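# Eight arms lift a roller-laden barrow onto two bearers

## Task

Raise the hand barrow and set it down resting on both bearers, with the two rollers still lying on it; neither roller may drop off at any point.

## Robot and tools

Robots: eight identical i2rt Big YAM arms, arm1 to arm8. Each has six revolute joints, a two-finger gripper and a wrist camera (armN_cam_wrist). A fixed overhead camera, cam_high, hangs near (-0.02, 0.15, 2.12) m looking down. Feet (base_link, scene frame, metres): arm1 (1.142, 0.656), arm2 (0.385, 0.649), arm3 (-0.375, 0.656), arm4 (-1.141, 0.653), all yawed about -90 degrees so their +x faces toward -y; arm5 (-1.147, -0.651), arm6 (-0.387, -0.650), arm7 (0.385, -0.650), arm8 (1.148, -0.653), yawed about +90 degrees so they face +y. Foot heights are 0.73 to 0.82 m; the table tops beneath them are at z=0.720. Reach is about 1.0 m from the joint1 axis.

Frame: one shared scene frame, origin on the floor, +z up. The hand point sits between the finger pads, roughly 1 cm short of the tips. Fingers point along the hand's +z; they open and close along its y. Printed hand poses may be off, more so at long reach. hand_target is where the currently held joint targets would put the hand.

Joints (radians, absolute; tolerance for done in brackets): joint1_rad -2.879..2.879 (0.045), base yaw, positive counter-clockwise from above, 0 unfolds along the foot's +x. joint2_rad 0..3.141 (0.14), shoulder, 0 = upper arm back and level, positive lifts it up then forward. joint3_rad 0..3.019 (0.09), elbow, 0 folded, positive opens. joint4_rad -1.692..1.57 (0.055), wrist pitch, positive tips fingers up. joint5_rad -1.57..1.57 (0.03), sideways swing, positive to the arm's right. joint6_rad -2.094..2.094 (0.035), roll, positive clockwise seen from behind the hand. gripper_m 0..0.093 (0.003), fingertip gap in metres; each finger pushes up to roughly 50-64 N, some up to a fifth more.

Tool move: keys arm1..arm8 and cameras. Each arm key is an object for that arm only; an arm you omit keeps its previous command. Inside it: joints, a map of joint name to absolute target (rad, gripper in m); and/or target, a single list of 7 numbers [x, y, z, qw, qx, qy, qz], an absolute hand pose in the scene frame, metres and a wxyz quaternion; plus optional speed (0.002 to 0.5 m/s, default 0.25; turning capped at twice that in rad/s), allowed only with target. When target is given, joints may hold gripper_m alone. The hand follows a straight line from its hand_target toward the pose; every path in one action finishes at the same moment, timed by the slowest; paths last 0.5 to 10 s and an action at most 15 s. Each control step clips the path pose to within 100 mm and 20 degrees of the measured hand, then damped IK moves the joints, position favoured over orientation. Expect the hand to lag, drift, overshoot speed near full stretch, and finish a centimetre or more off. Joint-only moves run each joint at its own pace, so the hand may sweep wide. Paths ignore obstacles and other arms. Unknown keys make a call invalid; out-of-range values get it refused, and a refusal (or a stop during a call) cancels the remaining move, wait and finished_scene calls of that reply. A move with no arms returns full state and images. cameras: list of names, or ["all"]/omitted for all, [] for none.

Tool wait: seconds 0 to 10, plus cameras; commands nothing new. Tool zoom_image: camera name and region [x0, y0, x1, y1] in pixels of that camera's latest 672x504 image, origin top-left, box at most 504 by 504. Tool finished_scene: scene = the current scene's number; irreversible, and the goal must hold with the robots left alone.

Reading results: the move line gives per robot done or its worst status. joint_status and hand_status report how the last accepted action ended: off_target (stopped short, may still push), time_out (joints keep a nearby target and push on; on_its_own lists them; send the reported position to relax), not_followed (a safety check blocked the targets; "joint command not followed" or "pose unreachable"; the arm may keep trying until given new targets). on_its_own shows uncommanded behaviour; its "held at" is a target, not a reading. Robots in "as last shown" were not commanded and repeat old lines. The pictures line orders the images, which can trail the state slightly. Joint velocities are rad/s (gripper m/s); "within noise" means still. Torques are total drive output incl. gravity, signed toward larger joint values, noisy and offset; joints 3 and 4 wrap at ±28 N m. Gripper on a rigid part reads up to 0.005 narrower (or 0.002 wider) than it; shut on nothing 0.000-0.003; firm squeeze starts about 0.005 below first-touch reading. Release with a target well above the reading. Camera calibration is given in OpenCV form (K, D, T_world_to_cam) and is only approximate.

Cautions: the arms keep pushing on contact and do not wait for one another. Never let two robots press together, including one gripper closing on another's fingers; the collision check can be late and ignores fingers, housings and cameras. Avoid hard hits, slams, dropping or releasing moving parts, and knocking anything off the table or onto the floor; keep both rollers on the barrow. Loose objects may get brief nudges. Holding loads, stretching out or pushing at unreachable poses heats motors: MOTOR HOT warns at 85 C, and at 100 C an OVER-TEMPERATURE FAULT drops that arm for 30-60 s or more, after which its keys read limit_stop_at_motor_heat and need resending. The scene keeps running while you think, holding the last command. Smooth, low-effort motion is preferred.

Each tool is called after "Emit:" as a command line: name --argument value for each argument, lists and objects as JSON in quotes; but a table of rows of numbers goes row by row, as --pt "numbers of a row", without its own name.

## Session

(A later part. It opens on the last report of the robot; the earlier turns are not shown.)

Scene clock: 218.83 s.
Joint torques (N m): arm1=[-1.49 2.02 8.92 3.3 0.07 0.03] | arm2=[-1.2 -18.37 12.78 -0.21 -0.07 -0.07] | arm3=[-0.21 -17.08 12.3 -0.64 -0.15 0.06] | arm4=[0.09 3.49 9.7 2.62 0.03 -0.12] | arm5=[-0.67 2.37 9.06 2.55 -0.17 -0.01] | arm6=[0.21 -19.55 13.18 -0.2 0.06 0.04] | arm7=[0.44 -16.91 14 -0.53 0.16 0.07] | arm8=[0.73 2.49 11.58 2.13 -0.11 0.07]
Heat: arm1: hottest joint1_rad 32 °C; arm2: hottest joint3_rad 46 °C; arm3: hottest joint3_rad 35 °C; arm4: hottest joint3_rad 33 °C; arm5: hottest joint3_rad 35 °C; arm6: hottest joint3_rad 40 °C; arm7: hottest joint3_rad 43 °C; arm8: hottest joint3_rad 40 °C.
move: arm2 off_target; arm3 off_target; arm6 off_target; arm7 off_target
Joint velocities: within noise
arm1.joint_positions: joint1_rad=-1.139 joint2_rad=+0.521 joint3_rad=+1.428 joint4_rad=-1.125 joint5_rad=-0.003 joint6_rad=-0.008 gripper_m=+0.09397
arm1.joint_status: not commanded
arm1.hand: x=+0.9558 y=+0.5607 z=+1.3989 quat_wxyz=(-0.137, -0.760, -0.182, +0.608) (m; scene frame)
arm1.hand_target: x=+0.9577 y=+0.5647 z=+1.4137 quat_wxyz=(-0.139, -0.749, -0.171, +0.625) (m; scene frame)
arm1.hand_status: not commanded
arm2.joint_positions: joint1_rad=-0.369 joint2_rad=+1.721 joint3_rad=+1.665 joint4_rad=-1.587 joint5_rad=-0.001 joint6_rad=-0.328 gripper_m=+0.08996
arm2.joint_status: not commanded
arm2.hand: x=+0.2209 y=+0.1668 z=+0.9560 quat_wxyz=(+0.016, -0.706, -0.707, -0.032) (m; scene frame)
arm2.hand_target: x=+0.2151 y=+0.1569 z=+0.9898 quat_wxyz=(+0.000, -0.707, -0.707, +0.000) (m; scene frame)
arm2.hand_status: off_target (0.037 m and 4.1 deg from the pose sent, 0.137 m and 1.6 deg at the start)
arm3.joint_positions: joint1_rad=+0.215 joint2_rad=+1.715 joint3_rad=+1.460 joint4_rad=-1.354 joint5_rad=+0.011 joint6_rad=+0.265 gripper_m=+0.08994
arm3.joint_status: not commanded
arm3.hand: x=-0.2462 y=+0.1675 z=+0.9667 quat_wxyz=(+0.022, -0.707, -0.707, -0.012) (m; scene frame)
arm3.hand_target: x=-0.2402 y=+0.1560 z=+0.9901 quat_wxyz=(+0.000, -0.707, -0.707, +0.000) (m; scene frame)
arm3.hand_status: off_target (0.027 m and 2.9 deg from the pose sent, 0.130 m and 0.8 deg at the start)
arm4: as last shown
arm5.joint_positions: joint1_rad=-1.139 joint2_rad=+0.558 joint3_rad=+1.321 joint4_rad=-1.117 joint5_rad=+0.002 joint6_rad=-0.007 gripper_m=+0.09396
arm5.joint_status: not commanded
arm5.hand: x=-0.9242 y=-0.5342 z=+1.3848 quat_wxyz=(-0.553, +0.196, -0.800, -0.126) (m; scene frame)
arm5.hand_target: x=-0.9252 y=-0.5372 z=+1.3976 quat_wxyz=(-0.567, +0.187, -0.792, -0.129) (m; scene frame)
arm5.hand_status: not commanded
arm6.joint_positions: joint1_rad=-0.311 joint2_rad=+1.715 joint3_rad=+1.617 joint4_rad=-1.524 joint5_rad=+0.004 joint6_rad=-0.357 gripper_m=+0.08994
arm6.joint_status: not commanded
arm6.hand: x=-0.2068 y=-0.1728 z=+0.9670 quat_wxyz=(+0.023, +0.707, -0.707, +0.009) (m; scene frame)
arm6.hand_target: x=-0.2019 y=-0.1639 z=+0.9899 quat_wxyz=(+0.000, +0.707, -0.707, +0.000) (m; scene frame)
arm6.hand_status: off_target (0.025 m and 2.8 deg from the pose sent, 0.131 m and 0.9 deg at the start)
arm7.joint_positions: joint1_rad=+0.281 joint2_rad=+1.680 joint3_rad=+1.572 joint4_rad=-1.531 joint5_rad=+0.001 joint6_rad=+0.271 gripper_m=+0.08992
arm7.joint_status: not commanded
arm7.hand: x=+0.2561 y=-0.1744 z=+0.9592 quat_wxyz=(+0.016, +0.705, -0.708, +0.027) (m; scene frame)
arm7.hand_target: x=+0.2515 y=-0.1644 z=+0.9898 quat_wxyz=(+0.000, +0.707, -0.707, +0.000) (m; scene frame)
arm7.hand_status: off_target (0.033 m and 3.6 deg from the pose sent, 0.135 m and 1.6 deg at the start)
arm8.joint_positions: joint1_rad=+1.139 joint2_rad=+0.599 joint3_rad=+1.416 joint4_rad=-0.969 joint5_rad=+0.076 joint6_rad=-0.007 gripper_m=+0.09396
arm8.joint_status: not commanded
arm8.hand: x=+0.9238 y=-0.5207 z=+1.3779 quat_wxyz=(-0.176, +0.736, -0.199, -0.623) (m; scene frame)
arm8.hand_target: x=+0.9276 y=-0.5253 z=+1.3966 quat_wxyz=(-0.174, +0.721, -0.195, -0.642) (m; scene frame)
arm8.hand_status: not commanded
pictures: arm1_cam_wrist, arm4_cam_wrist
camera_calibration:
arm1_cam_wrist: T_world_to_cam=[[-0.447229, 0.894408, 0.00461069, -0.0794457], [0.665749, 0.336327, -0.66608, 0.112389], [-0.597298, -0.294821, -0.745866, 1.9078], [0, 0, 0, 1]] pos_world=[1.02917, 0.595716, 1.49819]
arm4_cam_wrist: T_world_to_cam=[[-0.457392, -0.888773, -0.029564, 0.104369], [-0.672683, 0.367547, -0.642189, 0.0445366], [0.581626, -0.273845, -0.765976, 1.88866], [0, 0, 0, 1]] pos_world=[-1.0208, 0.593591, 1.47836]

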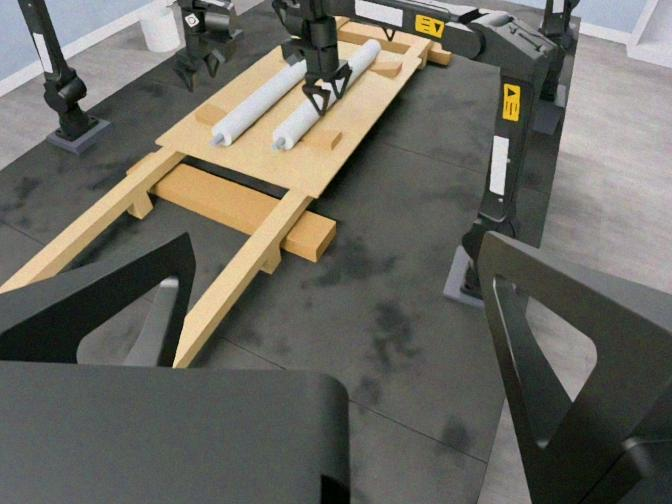

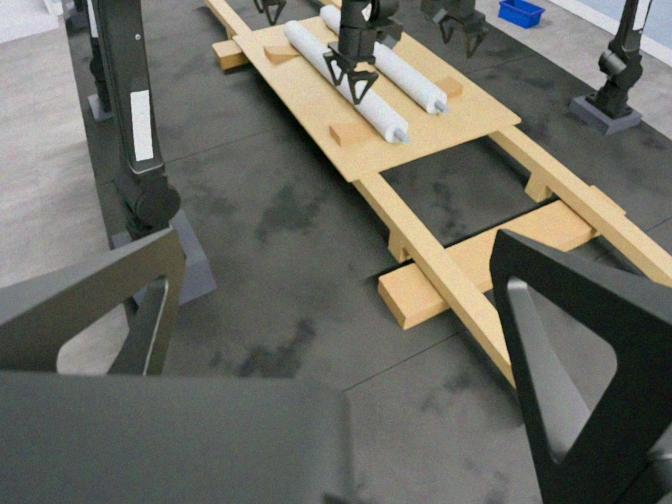

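Emit:
move --arm1 '{"target": [0.88, 0.187, 0.99, 0, 1, 0, 0], "speed": 0.2}' --arm2 '{"target": [0.49, 0.187, 0.99, 0, 0, 1, 0], "speed": 0.2}' --arm3 '{"target": [-0.455, 0.187, 0.99, 0, 1, 0, 0], "speed": 0.2}' --arm4 '{"target": [-0.87, 0.187, 0.99, 0, 0, 1, 0], "speed": 0.2}' --arm5 '{"target": [-0.87, -0.207, 0.99, 0, 0, 1, 0], "speed": 0.2}' --arm6 '{"target": [-0.455, -0.207, 0.99, 0, 1, 0, 0], "speed": 0.2}' --arm7 '{"target": [0.49, -0.207, 0.99, 0, 0, 1, 0], "speed": 0.2}' --arm8 '{"target": [0.88, -0.207, 0.99, 0, 1, 0, 0], "speed": 0.2}'

Scene clock: 234.20 s.
Joint torques (N m): arm1=[-1.73 -17.2 12.79 -0.31 -0.08 0.05] | arm2=[-0.62 -16.09 8.14 0.75 -0.13 -0.16] | arm3=[-1.26 -16.15 8.44 -0.05 -0.09 0.04] | arm4=[0.03 -16.15 14.75 -0.13 0.14 -0.12] | arm5=[0.03 -16.09 11.73 -0.23 -0.1 -0.03] | arm6=[0.62 -16.62 9.05 0.49 -0.07 -0.13] | arm7=[-0.26 -15.56 9.24 0.4 0.3 0.23] | arm8=[0.73 -13.39 16.59 -0.34 -0.13 -0.08]
Heat: arm1: hottest joint3_rad 33 °C; arm2: hottest joint3_rad 47 °C; arm3: hottest joint3_rad 35 °C; arm4: hottest joint3_rad 34 °C; arm5: hottest joint3_rad 36 °C; arm6: hottest joint3_rad 41 °C; arm7: hottest joint3_rad 45 °C; arm8: hottest joint3_rad 41 °C.
move: arm1 off_target; arm2 off_target; arm3 done; arm4 off_target; arm5 off_target; arm6 done; arm7 off_target; arm8 off_target
Joint velocities: within noise
arm1.joint_positions: joint1_rad=-0.520 joint2_rad=+1.726 joint3_rad=+1.621 joint4_rad=-1.481 joint5_rad=+0.003 joint6_rad=+1.052 gripper_m=+0.09397
arm1.joint_status: not commanded
arm1.hand: x=+0.8904 y=+0.1945 z=+0.9768 quat_wxyz=(+0.011, -1.000, -0.010, -0.004) (m; scene frame)
arm1.hand_target: x=+0.8803 y=+0.1875 z=+0.9899 quat_wxyz=(+0.000, -1.000, +0.000, +0.000) (m; scene frame)
arm1.hand_status: off_target (0.018 m and 1.8 deg from the pose sent, 0.559 m and 81.0 deg at the start)
arm2.joint_positions: joint1_rad=+0.179 joint2_rad=+1.594 joint3_rad=+1.571 joint4_rad=-1.581 joint5_rad=-0.001 joint6_rad=-1.334 gripper_m=+0.08996
arm2.joint_status: not commanded
arm2.hand: x=+0.4882 y=+0.1878 z=+0.9809 quat_wxyz=(+0.003, -0.008, -1.000, -0.016) (m; scene frame)
arm2.hand_target: x=+0.4899 y=+0.1871 z=+0.9899 quat_wxyz=(+0.000, +0.000, -1.000, +0.000) (m; scene frame)
arm2.hand_status: off_target (0.009 m and 2.1 deg from the pose sent, 0.272 m and 90.0 deg at the start)
arm3.joint_positions: joint1_rad=-0.211 joint2_rad=+1.611 joint3_rad=+1.366 joint4_rad=-1.340 joint5_rad=+0.005 joint6_rad=+1.394 gripper_m=+0.08994
arm3.joint_status: not commanded
arm3.hand: x=-0.4527 y=+0.1882 z=+0.9802 quat_wxyz=(+0.015, -1.000, -0.008, -0.002) (m; scene frame)
arm3.hand_target: x=-0.4551 y=+0.1870 z=+0.9899 quat_wxyz=(+0.000, -1.000, +0.000, +0.000) (m; scene frame)
arm3.hand_status: done (0.010 m and 2.0 deg from the pose sent, 0.211 m and 90.1 deg at the start)
arm4.joint_positions: joint1_rad=+0.556 joint2_rad=+1.746 joint3_rad=+1.611 joint4_rad=-1.477 joint5_rad=-0.007 joint6_rad=-1.036 gripper_m=+0.09397
arm4.joint_status: not commanded
arm4.hand: x=-0.8805 y=+0.1985 z=+0.9683 quat_wxyz=(+0.010, -0.009, -1.000, -0.020) (m; scene frame)
arm4.hand_target: x=-0.8706 y=+0.1880 z=+0.9901 quat_wxyz=(+0.000, +0.000, -1.000, +0.001) (m; scene frame)
arm4.hand_status: off_target (0.027 m and 2.8 deg from the pose sent, 0.543 m and 79.3 deg at the start)
arm5.joint_positions: joint1_rad=-0.594 joint2_rad=+1.691 joint3_rad=+1.475 joint4_rad=-1.359 joint5_rad=+0.001 joint6_rad=+1.005 gripper_m=+0.09396
arm5.joint_status: not commanded
arm5.hand: x=-0.8774 y=-0.2191 z=+0.9824 quat_wxyz=(+0.004, +0.004, -1.000, +0.008) (m; scene frame)
arm5.hand_target: x=-0.8704 y=-0.2074 z=+0.9900 quat_wxyz=(+0.000, +0.000, -1.000, +0.000) (m; scene frame)
arm5.hand_status: off_target (0.016 m and 1.1 deg from the pose sent, 0.516 m and 73.8 deg at the start)
arm6.joint_positions: joint1_rad=+0.198 joint2_rad=+1.537 joint3_rad=+1.438 joint4_rad=-1.501 joint5_rad=+0.004 joint6_rad=-1.396 gripper_m=+0.08994
arm6.joint_status: not commanded
arm6.hand: x=-0.4532 y=-0.2065 z=+0.9835 quat_wxyz=(+0.012, +1.000, -0.011, +0.002) (m; scene frame)
arm6.hand_target: x=-0.4551 y=-0.2070 z=+0.9900 quat_wxyz=(+0.000, +1.000, +0.000, +0.000) (m; scene frame)
arm6.hand_status: done (0.007 m and 1.9 deg from the pose sent, 0.252 m and 90.0 deg at the start)
arm7.joint_positions: joint1_rad=-0.210 joint2_rad=+1.556 joint3_rad=+1.478 joint4_rad=-1.531 joint5_rad=+0.001 joint6_rad=+1.331 gripper_m=+0.08992
arm7.joint_status: not commanded
arm7.hand: x=+0.4877 y=-0.2068 z=+0.9800 quat_wxyz=(+0.005, +0.008, -1.000, +0.017) (m; scene frame)
arm7.hand_target: x=+0.4900 y=-0.2071 z=+0.9900 quat_wxyz=(+0.000, +0.000, -1.000, +0.000) (m; scene frame)
arm7.hand_status: off_target (0.010 m and 2.2 deg from the pose sent, 0.238 m and 89.8 deg at the start)
arm8.joint_positions: joint1_rad=+0.565 joint2_rad=+1.678 joint3_rad=+1.622 joint4_rad=-1.563 joint5_rad=-0.001 joint6_rad=-1.021 gripper_m=+0.09396
arm8.joint_status: not commanded
arm8.hand: x=+0.8938 y=-0.2202 z=+0.9643 quat_wxyz=(+0.026, +1.000, -0.009, +0.015) (m; scene frame)
arm8.hand_target: x=+0.8808 y=-0.2085 z=+0.9899 quat_wxyz=(+0.000, +1.000, +0.000, +0.000) (m; scene frame)
arm8.hand_status: off_target (0.032 m and 3.6 deg from the pose sent, 0.501 m and 85.3 deg at the start)
pictures: arm1_cam_wrist, arm2_cam_wrist, arm3_cam_wrist, arm4_cam_wrist, arm5_cam_wrist, arm6_cam_wrist, arm7_cam_wrist, arm8_cam_wrist, cam_high
camera_calibration:
arm1_cam_wrist: T_world_to_cam=[[-0.0136985, 0.999767, 0.0166953, -0.197436], [0.81025, 0.0013147, 0.586083, -1.28869], [0.585924, 0.0215559, -0.810079, 0.393659], [0, 0, 0, 1]] pos_world=[0.8108, 0.190598, 1.07747]
arm2_cam_wrist: T_world_to_cam=[[-0.0165082, -0.999269, -0.0344887, 0.230041], [-0.803188, -0.00729039, 0.595681, -0.190055], [-0.595497, 0.0375345, -0.80248, 1.1967], [0, 0, 0, 1]] pos_world=[0.563778, 0.183569, 1.08147]
arm3_cam_wrist: T_world_to_cam=[[-0.0256912, 0.999118, 0.0332274, -0.231926], [0.818591, 0.00194734, 0.574373, -0.187836], [0.573801, 0.041956, -0.817919, 1.17843], [0, 0, 0, 1]] pos_world=[-0.528382, 0.182645, 1.07945]
arm4_cam_wrist: T_world_to_cam=[[-0.0406344, -0.998247, -0.04303, 0.207368], [-0.804937, 0.00719033, 0.593317, -1.27946], [-0.591968, 0.0587455, -0.803818, 0.372564], [0, 0, 0, 1]] pos_world=[-0.800912, 0.194318, 1.06752]
arm5_cam_wrist: T_world_to_cam=[[0.0100176, -0.999946, 0.00277521, -0.21241], [-0.805659, -0.0064272, 0.592344, -1.28621], [-0.592294, -0.00816971, -0.80568, 0.394466], [0, 0, 0, 1]] pos_world=[-0.800478, -0.217443, 1.08028]
arm6_cam_wrist: T_world_to_cam=[[0.0440204, 0.998613, -0.0288921, 0.256489], [0.812664, -0.0189727, 0.582423, -0.203984], [0.581067, -0.0491181, -0.812372, 1.18012], [0, 0, 0, 1]] pos_world=[-0.53125, -0.202038, 1.08491]
arm7_cam_wrist: T_world_to_cam=[[0.0229664, -0.998733, 0.0447778, -0.262267], [-0.806865, 0.00792869, 0.590683, -0.178793], [-0.590289, -0.0496955, -0.80566, 1.19399], [0, 0, 0, 1]] pos_world=[0.566559, -0.201181, 1.0793]
arm8_cam_wrist: T_world_to_cam=[[0.00618246, 0.997816, -0.065768, 0.277945], [0.800067, 0.0345186, 0.598917, -1.28192], [0.599879, -0.0563216, -0.798106, 0.346991], [0, 0, 0, 1]] pos_world=[0.815748, -0.213545, 1.06298]

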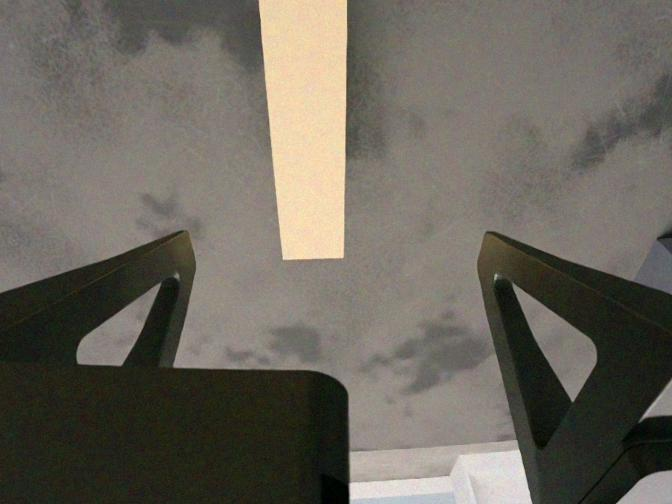

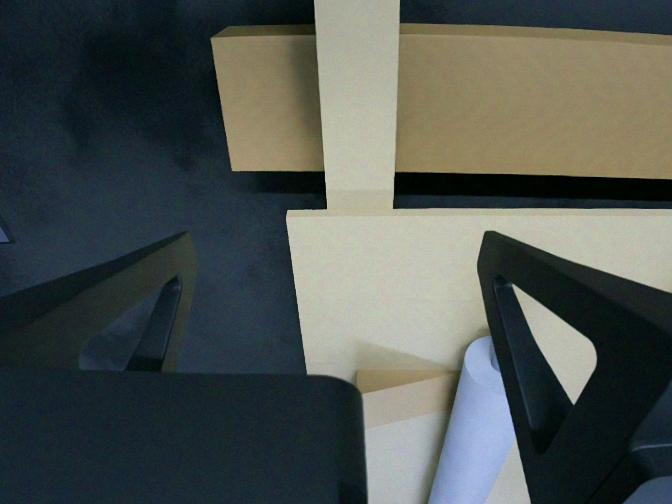

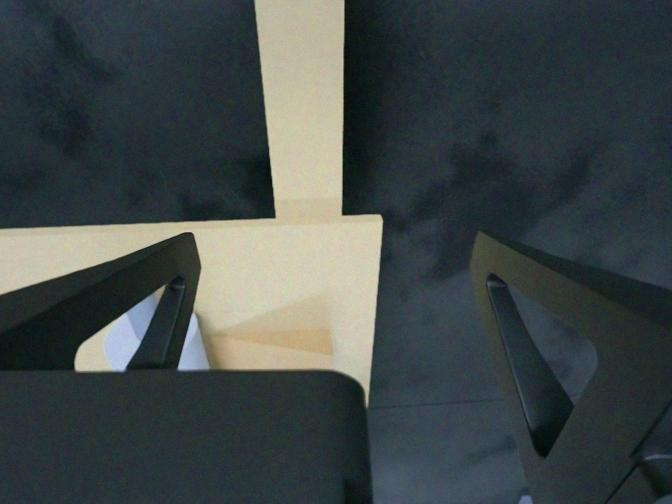

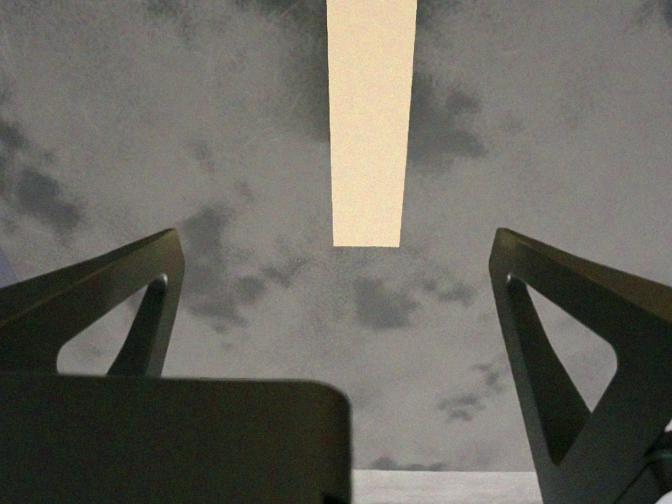

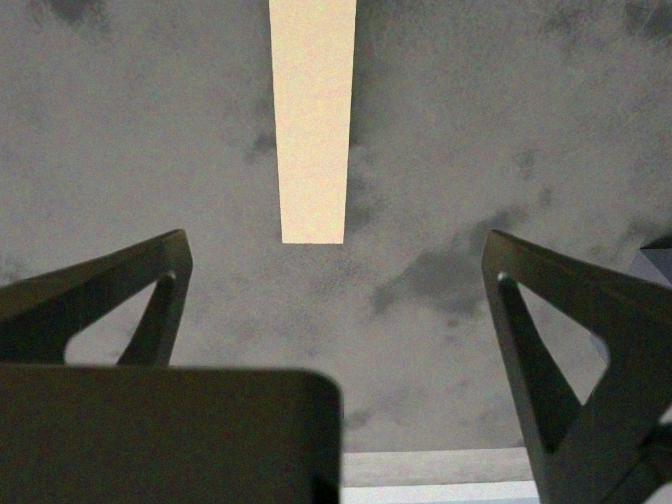

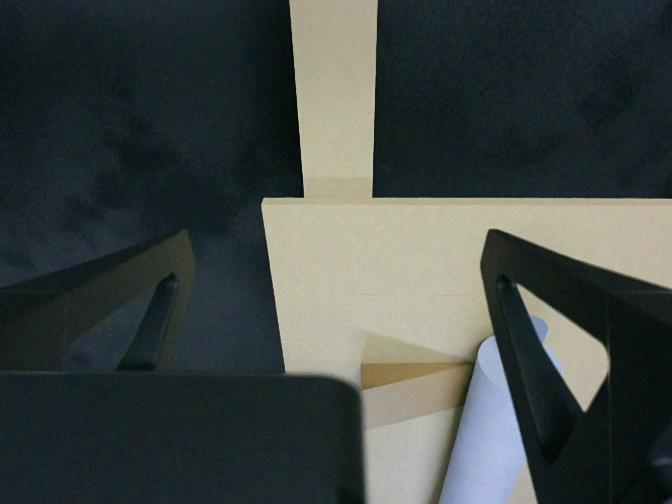

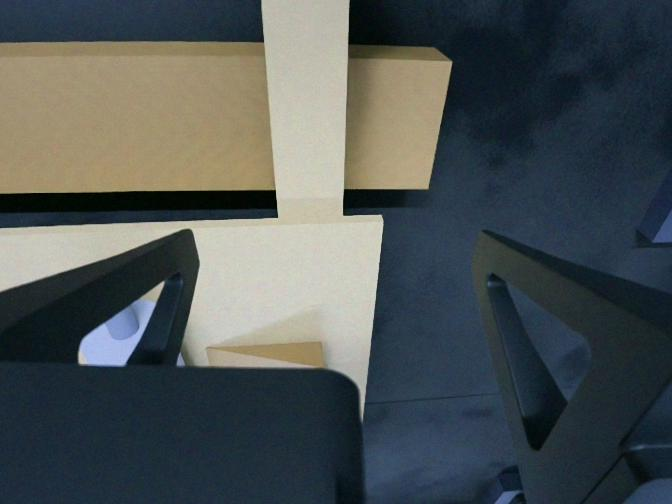

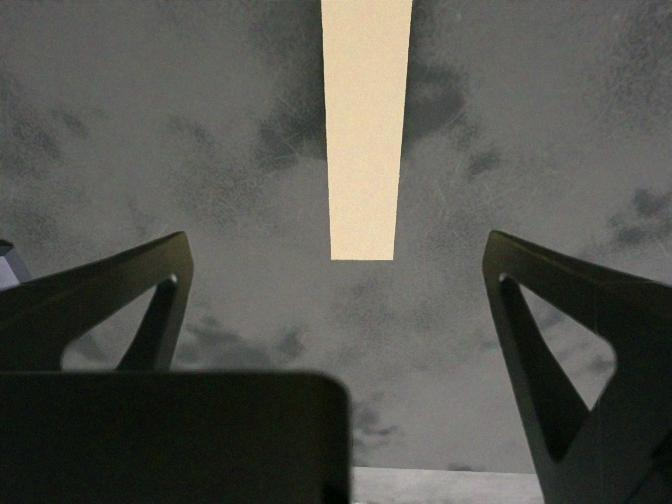

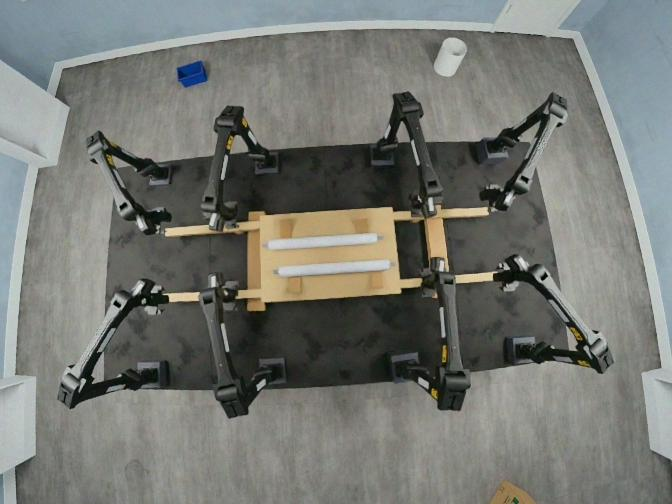

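Emit:
move --arm1 '{"target": [0.88, 0.177, 0.86, 0, 1, 0, 0], "speed": 0.12}' --arm2 '{"target": [0.49, 0.178, 0.86, 0, 0, 1, 0], "speed": 0.12}' --arm3 '{"target": [-0.455, 0.1745, 0.86, 0, 1, 0, 0], "speed": 0.12}' --arm4 '{"target": [-0.87, 0.189, 0.86, 0, 0, 1, 0], "speed": 0.12}' --arm5 '{"target": [-0.87, -0.203, 0.86, 0, 0, 1, 0], "speed": 0.12}' --arm6 '{"target": [-0.455, -0.213, 0.86, 0, 1, 0, 0], "speed": 0.12}' --arm7 '{"target": [0.49, -0.199, 0.86, 0, 0, 1, 0], "speed": 0.12}' --arm8 '{"target": [0.88, -0.211, 0.86, 0, 1, 0, 0], "speed": 0.12}'

Scene clock: 244.43 s.
Joint torques (N m): arm1=[-0.91 -17.79 8.25 1.07 -0.1 0.05] | arm2=[-0.85 -14.39 7.23 0.87 -0.13 -0.16] | arm3=[-1.03 -14.04 7.61 -0.01 -0.08 0.11] | arm4=[0.09 -16.32 8.5 0.81 0.13 -0.1] | arm5=[0.26 -16.79 6.82 0.65 -0.07 -0.01] | arm6=[0.67 -13.68 8.59 0.5 -0.09 -0.11] | arm7=[-0.09 -12.86 8.72 0.5 0.31 0.2] | arm8=[0.79 -13.39 9.65 0.34 -0.14 -0.04]
Heat: arm1: hottest joint3_rad 35 °C; arm2: hottest joint3_rad 45 °C; arm3: hottest joint3_rad 35 °C; arm4: hottest joint3_rad 36 °C; arm5: hottest joint3_rad 38 °C; arm6: hottest joint3_rad 40 °C; arm7: hottest joint3_rad 45 °C; arm8: hottest joint3_rad 44 °C.
move: arm1 done; arm2 done; arm3 done; arm4 done; arm5 off_target; arm6 done; arm7 done; arm8 done
Joint velocities: within noise
arm1.joint_positions: joint1_rad=-0.520 joint2_rad=+1.824 joint3_rad=+1.462 joint4_rad=-1.200 joint5_rad=+0.003 joint6_rad=+1.062 gripper_m=+0.09397
arm1.joint_status: not commanded
arm1.hand: x=+0.8820 y=+0.1794 z=+0.8676 quat_wxyz=(+0.001, -1.000, -0.006, +0.002) (m; scene frame)
arm1.hand_target: x=+0.8801 y=+0.1771 z=+0.8601 quat_wxyz=(+0.000, -1.000, +0.000, +0.000) (m; scene frame)
arm1.hand_status: done (0.008 m and 0.7 deg from the pose sent, 0.119 m and 1.8 deg at the start)
arm2.joint_positions: joint1_rad=+0.179 joint2_rad=+1.648 joint3_rad=+1.328 joint4_rad=-1.253 joint5_rad=-0.001 joint6_rad=-1.339 gripper_m=+0.08996
arm2.joint_status: not commanded
arm2.hand: x=+0.4899 y=+0.1796 z=+0.8643 quat_wxyz=(+0.000, -0.005, -1.000, -0.002) (m; scene frame)
arm2.hand_target: x=+0.4900 y=+0.1781 z=+0.8601 quat_wxyz=(+0.000, +0.000, -1.000, +0.000) (m; scene frame)
arm2.hand_status: done (0.005 m and 0.7 deg from the pose sent, 0.121 m and 2.1 deg at the start)
arm3.joint_positions: joint1_rad=-0.211 joint2_rad=+1.738 joint3_rad=+1.206 joint4_rad=-1.021 joint5_rad=+0.005 joint6_rad=+1.398 gripper_m=+0.08994
arm3.joint_status: not commanded
arm3.hand: x=-0.4541 y=+0.1766 z=+0.8652 quat_wxyz=(-0.001, -1.000, -0.006, +0.001) (m; scene frame)
arm3.hand_target: x=-0.4551 y=+0.1745 z=+0.8602 quat_wxyz=(+0.000, -1.000, +0.000, +0.000) (m; scene frame)
arm3.hand_status: done (0.006 m and 0.8 deg from the pose sent, 0.121 m and 2.0 deg at the start)
arm4.joint_positions: joint1_rad=+0.558 joint2_rad=+1.822 joint3_rad=+1.434 joint4_rad=-1.184 joint5_rad=-0.007 joint6_rad=-1.036 gripper_m=+0.09397
arm4.joint_status: not commanded
arm4.hand: x=-0.8741 y=+0.1888 z=+0.8634 quat_wxyz=(+0.000, -0.008, -1.000, -0.003) (m; scene frame)
arm4.hand_target: x=-0.8700 y=+0.1890 z=+0.8600 quat_wxyz=(+0.000, +0.000, -1.000, +0.000) (m; scene frame)
arm4.hand_status: done (0.005 m and 1.0 deg from the pose sent, 0.109 m and 2.8 deg at the start)
arm5.joint_positions: joint1_rad=-0.594 joint2_rad=+1.814 joint3_rad=+1.343 joint4_rad=-1.067 joint5_rad=+0.001 joint6_rad=+1.010 gripper_m=+0.09396
arm5.joint_status: not commanded
arm5.hand: x=-0.8671 y=-0.2028 z=+0.8743 quat_wxyz=(-0.006, +0.002, -1.000, -0.008) (m; scene frame)
arm5.hand_target: x=-0.8702 y=-0.2032 z=+0.8602 quat_wxyz=(+0.000, +0.000, -1.000, +0.000) (m; scene frame)
arm5.hand_status: off_target (0.015 m and 1.2 deg from the pose sent, 0.124 m and 1.1 deg at the start)
arm6.joint_positions: joint1_rad=+0.198 joint2_rad=+1.576 joint3_rad=+1.162 joint4_rad=-1.159 joint5_rad=+0.004 joint6_rad=-1.396 gripper_m=+0.08994
arm6.joint_status: not commanded
arm6.hand: x=-0.4524 y=-0.2150 z=+0.8648 quat_wxyz=(-0.001, +1.000, -0.011, +0.000) (m; scene frame)
arm6.hand_target: x=-0.4551 y=-0.2131 z=+0.8600 quat_wxyz=(+0.000, +1.000, +0.000, +0.000) (m; scene frame)
arm6.hand_status: done (0.006 m and 1.3 deg from the pose sent, 0.124 m and 1.9 deg at the start)
arm7.joint_positions: joint1_rad=-0.210 joint2_rad=+1.615 joint3_rad=+1.237 joint4_rad=-1.201 joint5_rad=+0.001 joint6_rad=+1.334 gripper_m=+0.08992
arm7.joint_status: not commanded
arm7.hand: x=+0.4882 y=-0.2024 z=+0.8644 quat_wxyz=(+0.002, +0.006, -1.000, +0.002) (m; scene frame)
arm7.hand_target: x=+0.4900 y=-0.1990 z=+0.8601 quat_wxyz=(+0.000, +0.000, -1.000, +0.000) (m; scene frame)
arm7.hand_status: done (0.006 m and 0.8 deg from the pose sent, 0.120 m and 2.2 deg at the start)
arm8.joint_positions: joint1_rad=+0.567 joint2_rad=+1.727 joint3_rad=+1.419 joint4_rad=-1.253 joint5_rad=-0.001 joint6_rad=-1.021 gripper_m=+0.09396
arm8.joint_status: not commanded
arm8.hand: x=+0.8856 y=-0.2091 z=+0.8636 quat_wxyz=(+0.001, +1.000, -0.008, +0.000) (m; scene frame)
arm8.hand_target: x=+0.8801 y=-0.2111 z=+0.8600 quat_wxyz=(+0.000, +1.000, +0.000, +0.000) (m; scene frame)
arm8.hand_status: done (0.007 m and 0.9 deg from the pose sent, 0.106 m and 3.6 deg at the start)
pictures: arm1_cam_wrist, arm2_cam_wrist, arm3_cam_wrist, arm4_cam_wrist, arm5_cam_wrist, arm6_cam_wrist, arm7_cam_wrist, arm8_cam_wrist, cam_high
camera_calibration:
arm1_cam_wrist: T_world_to_cam=[[-0.00416457, 0.999981, -0.00464678, -0.170509], [0.817132, 0.00608162, 0.576418, -1.21649], [0.576435, -0.0013965, -0.817142, 0.328918], [0, 0, 0, 1]] pos_world=[0.803726, 0.178364, 0.969189]
arm2_cam_wrist: T_world_to_cam=[[-0.0117537, -0.999913, -0.00593185, 0.190968], [-0.807053, 0.00598391, 0.590448, -0.115165], [-0.590361, 0.0117273, -0.807054, 1.11062], [0, 0, 0, 1]] pos_world=[0.564965, 0.178617, 0.965458]
arm3_cam_wrist: T_world_to_cam=[[-0.0220913, 0.999754, 0.00176421, -0.187894], [0.821555, 0.0171481, 0.569871, -0.118076], [0.5697, 0.0140386, -0.821732, 1.09205], [0, 0, 0, 1]] pos_world=[-0.529286, 0.174542, 0.964993]
arm4_cam_wrist: T_world_to_cam=[[-0.0373086, -0.999256, -0.00974399, 0.167821], [-0.816365, 0.0248536, 0.577001, -1.21136], [-0.57633, 0.0294818, -0.816685, 0.322898], [0, 0, 0, 1]] pos_world=[-0.796552, 0.188283, 0.964295]
arm5_cam_wrist: T_world_to_cam=[[0.00563876, -0.999578, -0.0284847, -0.172223], [-0.817179, -0.0210239, 0.576, -1.21241], [-0.576356, 0.0200291, -0.816953, 0.342891], [0, 0, 0, 1]] pos_world=[-0.792158, -0.204508, 0.97357]
arm6_cam_wrist: T_world_to_cam=[[0.0436848, 0.999039, -0.00342366, 0.239456], [0.814951, -0.0336526, 0.578552, -0.134379], [0.577881, -0.0280641, -0.815638, 1.08879], [0, 0, 0, 1]] pos_world=[-0.530141, -0.213192, 0.966627]
arm7_cam_wrist: T_world_to_cam=[[0.0195891, -0.999687, 0.0155725, -0.22606], [-0.810826, -0.00677175, 0.585248, -0.106377], [-0.584959, -0.0240911, -0.810705, 1.10825], [0, 0, 0, 1]] pos_world=[0.566457, -0.200011, 0.964241]
arm8_cam_wrist: T_world_to_cam=[[0.00200741, 0.999869, -0.016038, 0.221619], [0.817309, 0.00760064, 0.57615, -1.21668], [0.576197, -0.0142646, -0.817187, 0.31842], [0, 0, 0, 1]] pos_world=[0.810482, -0.2078, 0.964751]

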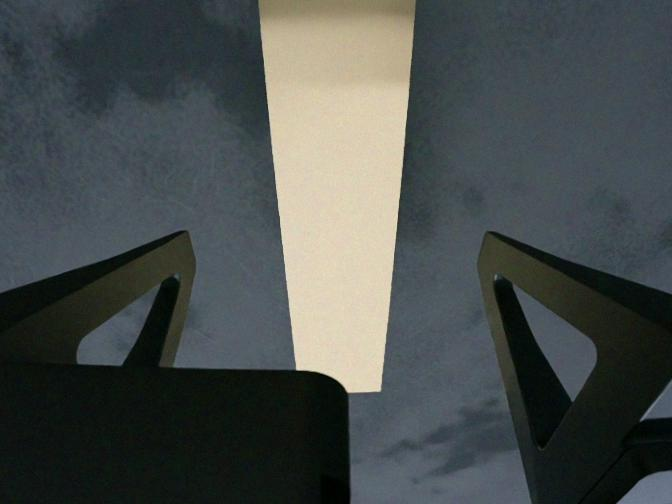

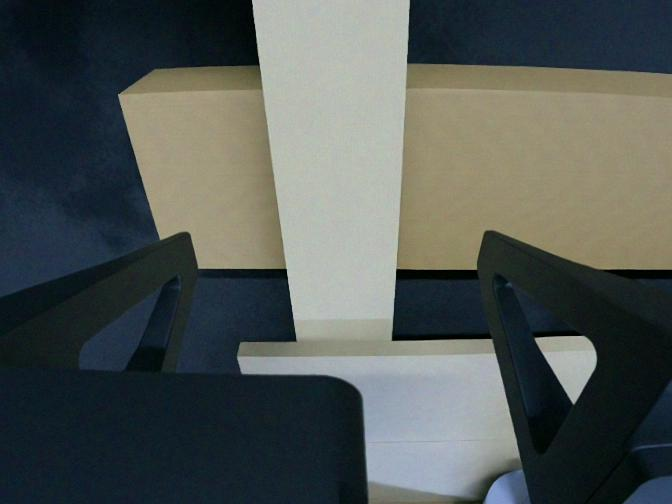

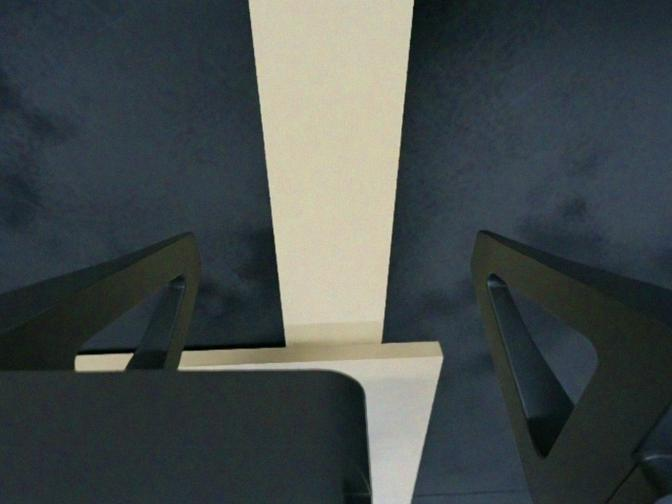

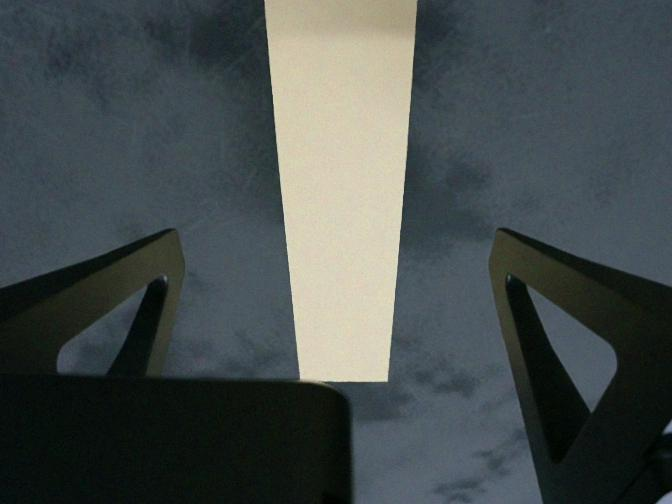

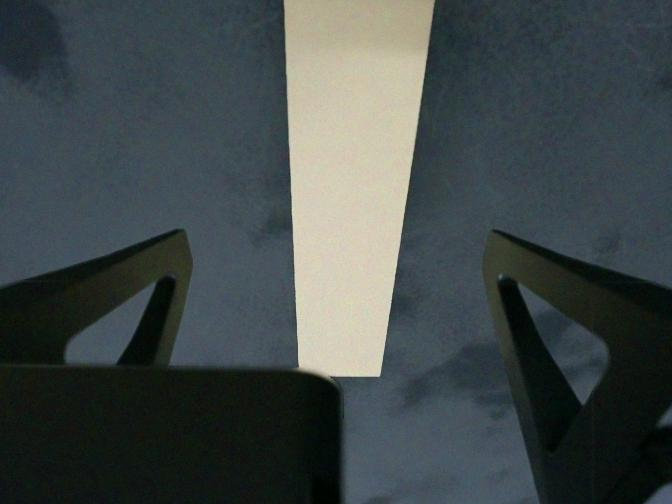

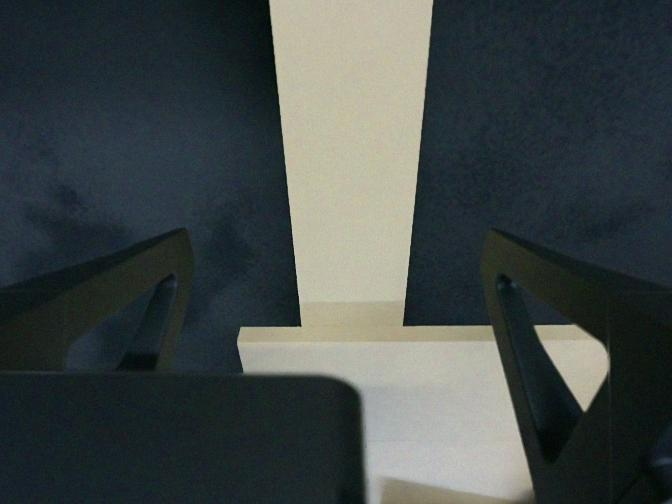

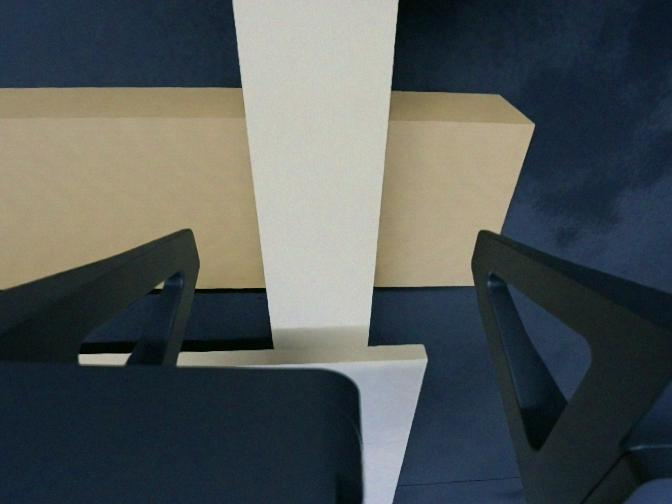

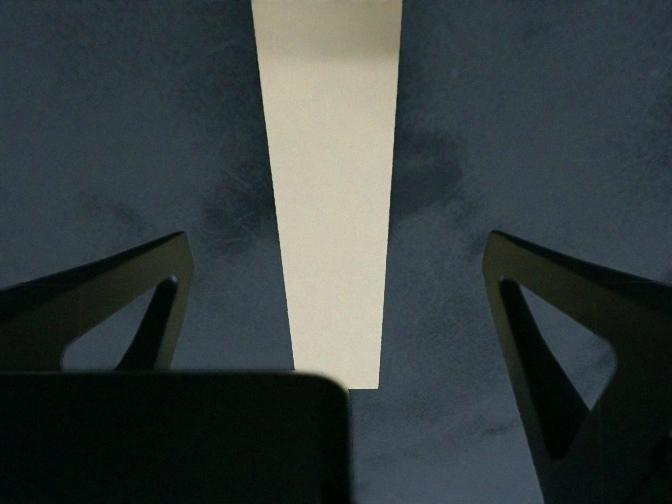

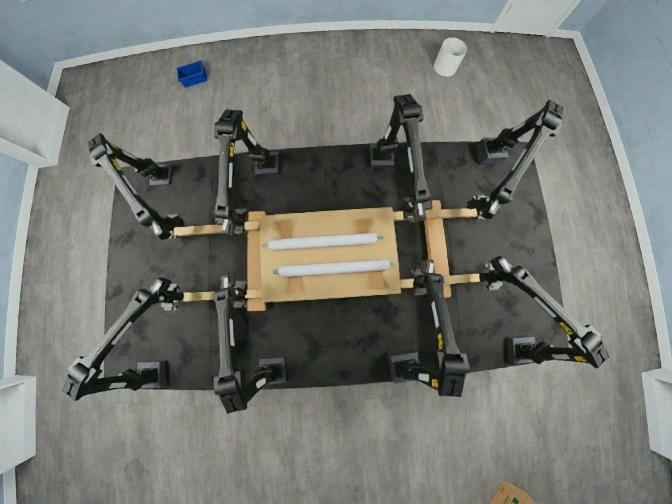

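Emit:
move --arm1 '{"target": [0.88, 0.176, 0.795, 0, 1, 0, 0], "speed": 0.1}' --arm2 '{"target": [0.49, 0.177, 0.795, 0, 0, 1, 0], "speed": 0.1}' --arm3 '{"target": [-0.455, 0.173, 0.795, 0, 1, 0, 0], "speed": 0.1}' --arm4 '{"target": [-0.87, 0.190, 0.795, 0, 0, 1, 0], "speed": 0.1}' --arm5 '{"target": [-0.87, -0.201, 0.793, 0, 0, 1, 0], "speed": 0.1}' --arm6 '{"target": [-0.455, -0.209, 0.795, 0, 1, 0, 0], "speed": 0.1}' --arm7 '{"target": [0.49, -0.193, 0.795, 0, 0, 1, 0], "speed": 0.1}' --arm8 '{"target": [0.88, -0.212, 0.795, 0, 1, 0, 0], "speed": 0.1}' --cameras '["arm1_cam_wrist", "arm5_cam_wrist", "arm6_cam_wrist", "arm7_cam_wrist"]'

Scene clock: 249.47 s.
Joint torques (N m): arm1=[-0.79 -18.26 7.51 1.1 -0.08 0.03] | arm2=[-0.91 -14.45 6.65 0.9 -0.13 -0.16] | arm3=[-1.03 -14.39 6.74 -0.02 -0.08 0.11] | arm4=[0.09 -16.62 7.86 0.79 0.13 -0.08] | arm5=[0.67 -17.32 6.26 0.62 -0.08 0.01] | arm6=[0.62 -14.21 7.84 0.55 -0.09 -0.12] | arm7=[0.26 -13.16 7.84 0.57 0.31 0.21] | arm8=[0.79 -13.57 8.99 0.36 -0.13 -0.03]
Heat: arm1: hottest joint3_rad 35 °C; arm2: hottest joint3_rad 45 °C; arm3: hottest joint3_rad 34 °C; arm4: hottest joint3_rad 36 °C; arm5: hottest joint3_rad 37 °C; arm6: hottest joint3_rad 39 °C; arm7: hottest joint3_rad 44 °C; arm8: hottest joint3_rad 43 °C.
move: arm1 done; arm2 done; arm3 done; arm4 done; arm5 off_target; arm6 done; arm7 done; arm8 done
Joint velocities: within noise
arm1.joint_positions: joint1_rad=-0.520 joint2_rad=+1.900 joint3_rad=+1.390 joint4_rad=-1.051 joint5_rad=+0.003 joint6_rad=+1.063 gripper_m=+0.09397
arm1.joint_status: not commanded
arm1.hand: x=+0.8810 y=+0.1776 z=+0.8033 quat_wxyz=(+0.000, -1.000, -0.005, +0.002) (m; scene frame)
arm1.hand_target: x=+0.8801 y=+0.1761 z=+0.7951 quat_wxyz=(+0.000, -1.000, +0.000, +0.000) (m; scene frame)
arm1.hand_status: done (0.009 m and 0.6 deg from the pose sent, 0.073 m and 0.7 deg at the start)
arm2.joint_positions: joint1_rad=+0.179 joint2_rad=+1.717 joint3_rad=+1.236 joint4_rad=-1.090 joint5_rad=-0.001 joint6_rad=-1.339 gripper_m=+0.08996
arm2.joint_status: not commanded
arm2.hand: x=+0.4904 y=+0.1776 z=+0.8005 quat_wxyz=(+0.000, -0.005, -1.000, +0.000) (m; scene frame)
arm2.hand_target: x=+0.4900 y=+0.1771 z=+0.7950 quat_wxyz=(+0.000, +0.000, -1.000, +0.000) (m; scene frame)
arm2.hand_status: done (0.006 m and 0.6 deg from the pose sent, 0.069 m and 0.7 deg at the start)
arm3.joint_positions: joint1_rad=-0.211 joint2_rad=+1.842 joint3_rad=+1.156 joint4_rad=-0.865 joint5_rad=+0.005 joint6_rad=+1.398 gripper_m=+0.08994
arm3.joint_status: not commanded
arm3.hand: x=-0.4543 y=+0.1738 z=+0.8014 quat_wxyz=(-0.002, -1.000, -0.006, +0.001) (m; scene frame)
arm3.hand_target: x=-0.4551 y=+0.1731 z=+0.7951 quat_wxyz=(+0.000, -1.000, +0.000, +0.000) (m; scene frame)
arm3.hand_status: done (0.007 m and 0.8 deg from the pose sent, 0.070 m and 0.8 deg at the start)
arm4.joint_positions: joint1_rad=+0.560 joint2_rad=+1.897 joint3_rad=+1.357 joint4_rad=-1.031 joint5_rad=-0.007 joint6_rad=-1.036 gripper_m=+0.09397
arm4.joint_status: not commanded
arm4.hand: x=-0.8739 y=+0.1894 z=+0.7986 quat_wxyz=(+0.000, -0.007, -1.000, -0.003) (m; scene frame)
arm4.hand_target: x=-0.8700 y=+0.1900 z=+0.7951 quat_wxyz=(+0.000, +0.000, -1.000, +0.000) (m; scene frame)
arm4.hand_status: done (0.005 m and 0.9 deg from the pose sent, 0.069 m and 1.0 deg at the start)
arm5.joint_positions: joint1_rad=-0.594 joint2_rad=+1.913 joint3_rad=+1.291 joint4_rad=-0.916 joint5_rad=+0.001 joint6_rad=+1.012 gripper_m=+0.09396
arm5.joint_status: not commanded
arm5.hand: x=-0.8652 y=-0.1999 z=+0.8078 quat_wxyz=(-0.006, +0.001, -1.000, -0.008) (m; scene frame)
arm5.hand_target: x=-0.8702 y=-0.2013 z=+0.7933 quat_wxyz=(+0.000, +0.000, -1.000, +0.000) (m; scene frame)
arm5.hand_status: off_target (0.016 m and 1.2 deg from the pose sent, 0.081 m and 1.2 deg at the start)
arm6.joint_positions: joint1_rad=+0.198 joint2_rad=+1.667 joint3_rad=+1.088 joint4_rad=-0.991 joint5_rad=+0.004 joint6_rad=-1.398 gripper_m=+0.08994
arm6.joint_status: not commanded
arm6.hand: x=-0.4535 y=-0.2098 z=+0.8015 quat_wxyz=(-0.003, +1.000, -0.010, -0.001) (m; scene frame)
arm6.hand_target: x=-0.4551 y=-0.2091 z=+0.7951 quat_wxyz=(+0.000, +1.000, +0.000, +0.000) (m; scene frame)
arm6.hand_status: done (0.007 m and 1.2 deg from the pose sent, 0.070 m and 1.3 deg at the start)
arm7.joint_positions: joint1_rad=-0.210 joint2_rad=+1.704 joint3_rad=+1.167 joint4_rad=-1.038 joint5_rad=+0.001 joint6_rad=+1.336 gripper_m=+0.08992
arm7.joint_status: not commanded
arm7.hand: x=+0.4896 y=-0.1954 z=+0.8008 quat_wxyz=(+0.001, +0.005, -1.000, +0.000) (m; scene frame)
arm7.hand_target: x=+0.4900 y=-0.1931 z=+0.7950 quat_wxyz=(+0.000, +0.000, -1.000, +0.000) (m; scene frame)
arm7.hand_status: done (0.006 m and 0.6 deg from the pose sent, 0.070 m and 0.8 deg at the start)
arm8.joint_positions: joint1_rad=+0.568 joint2_rad=+1.790 joint3_rad=+1.325 joint4_rad=-1.094 joint5_rad=-0.001 joint6_rad=-1.021 gripper_m=+0.09396
arm8.joint_status: not commanded
arm8.hand: x=+0.8853 y=-0.2094 z=+0.7995 quat_wxyz=(+0.000, +1.000, -0.007, -0.001) (m; scene frame)
arm8.hand_target: x=+0.8802 y=-0.2121 z=+0.7950 quat_wxyz=(+0.000, +1.000, +0.000, +0.000) (m; scene frame)
arm8.hand_status: done (0.007 m and 0.9 deg from the pose sent, 0.069 m and 0.9 deg at the start)
pictures: arm1_cam_wrist, arm5_cam_wrist, arm6_cam_wrist, arm7_cam_wrist
camera_calibration:
arm1_cam_wrist: T_world_to_cam=[[-0.00296617, 0.99998, -0.00562857, -0.16939], [0.817429, 0.00566682, 0.576001, -1.17845], [0.576022, -0.00289244, -0.817429, 0.277888], [0, 0, 0, 1]] pos_world=[0.802728, 0.176868, 0.90499]
arm5_cam_wrist: T_world_to_cam=[[0.00382844, -0.999568, -0.0291563, -0.172245], [-0.817415, -0.0199235, 0.575704, -1.17225], [-0.576036, 0.0216288, -0.817138, 0.29043], [0, 0, 0, 1]] pos_world=[-0.790258, -0.201807, 0.907169]
arm6_cam_wrist: T_world_to_cam=[[0.0425664, 0.999094, 0.000305421, 0.230546], [0.81535, -0.0349147, 0.577915, -0.0962585], [0.577402, -0.0243507, -0.816097, 1.03881], [0, 0, 0, 1]] pos_world=[-0.53114, -0.208402, 0.903329]
arm7_cam_wrist: T_world_to_cam=[[0.0172359, -0.999777, 0.0122215, -0.214267], [-0.811297, -0.00684036, 0.584594, -0.0673545], [-0.58438, -0.0199913, -0.811234, 1.05857], [0, 0, 0, 1]] pos_world=[0.567658, -0.193518, 0.900746]

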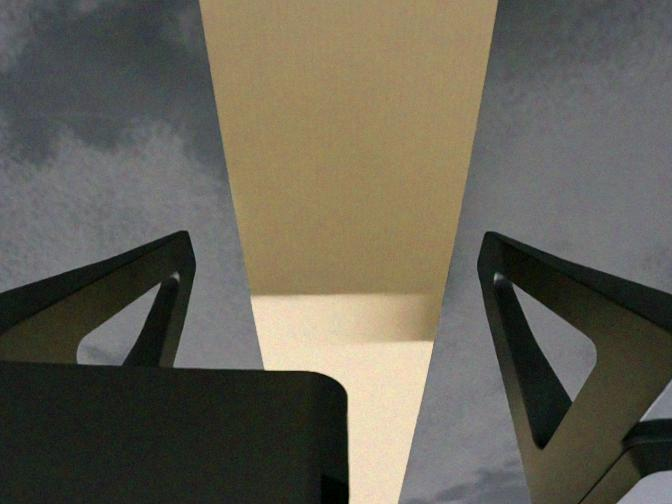

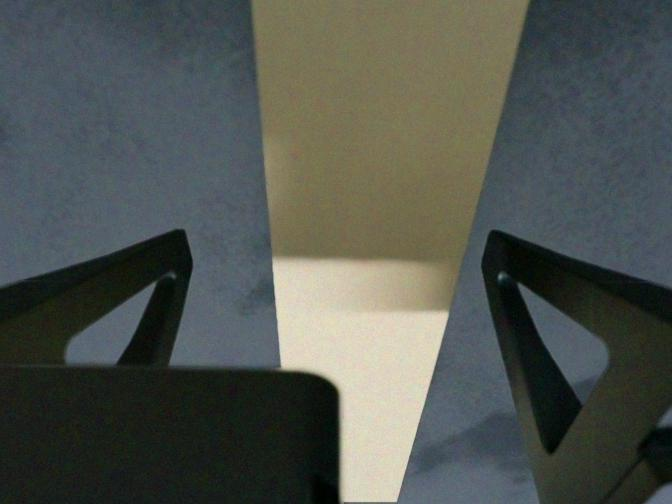

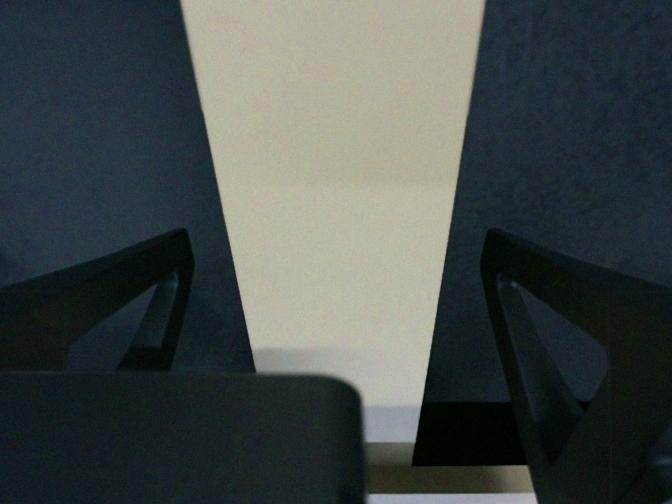

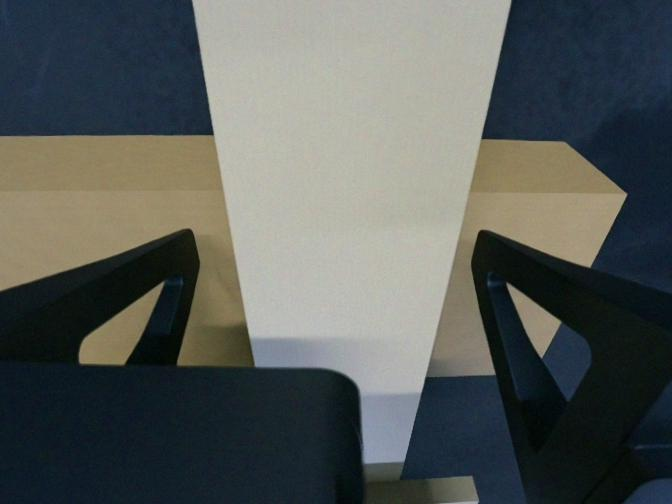

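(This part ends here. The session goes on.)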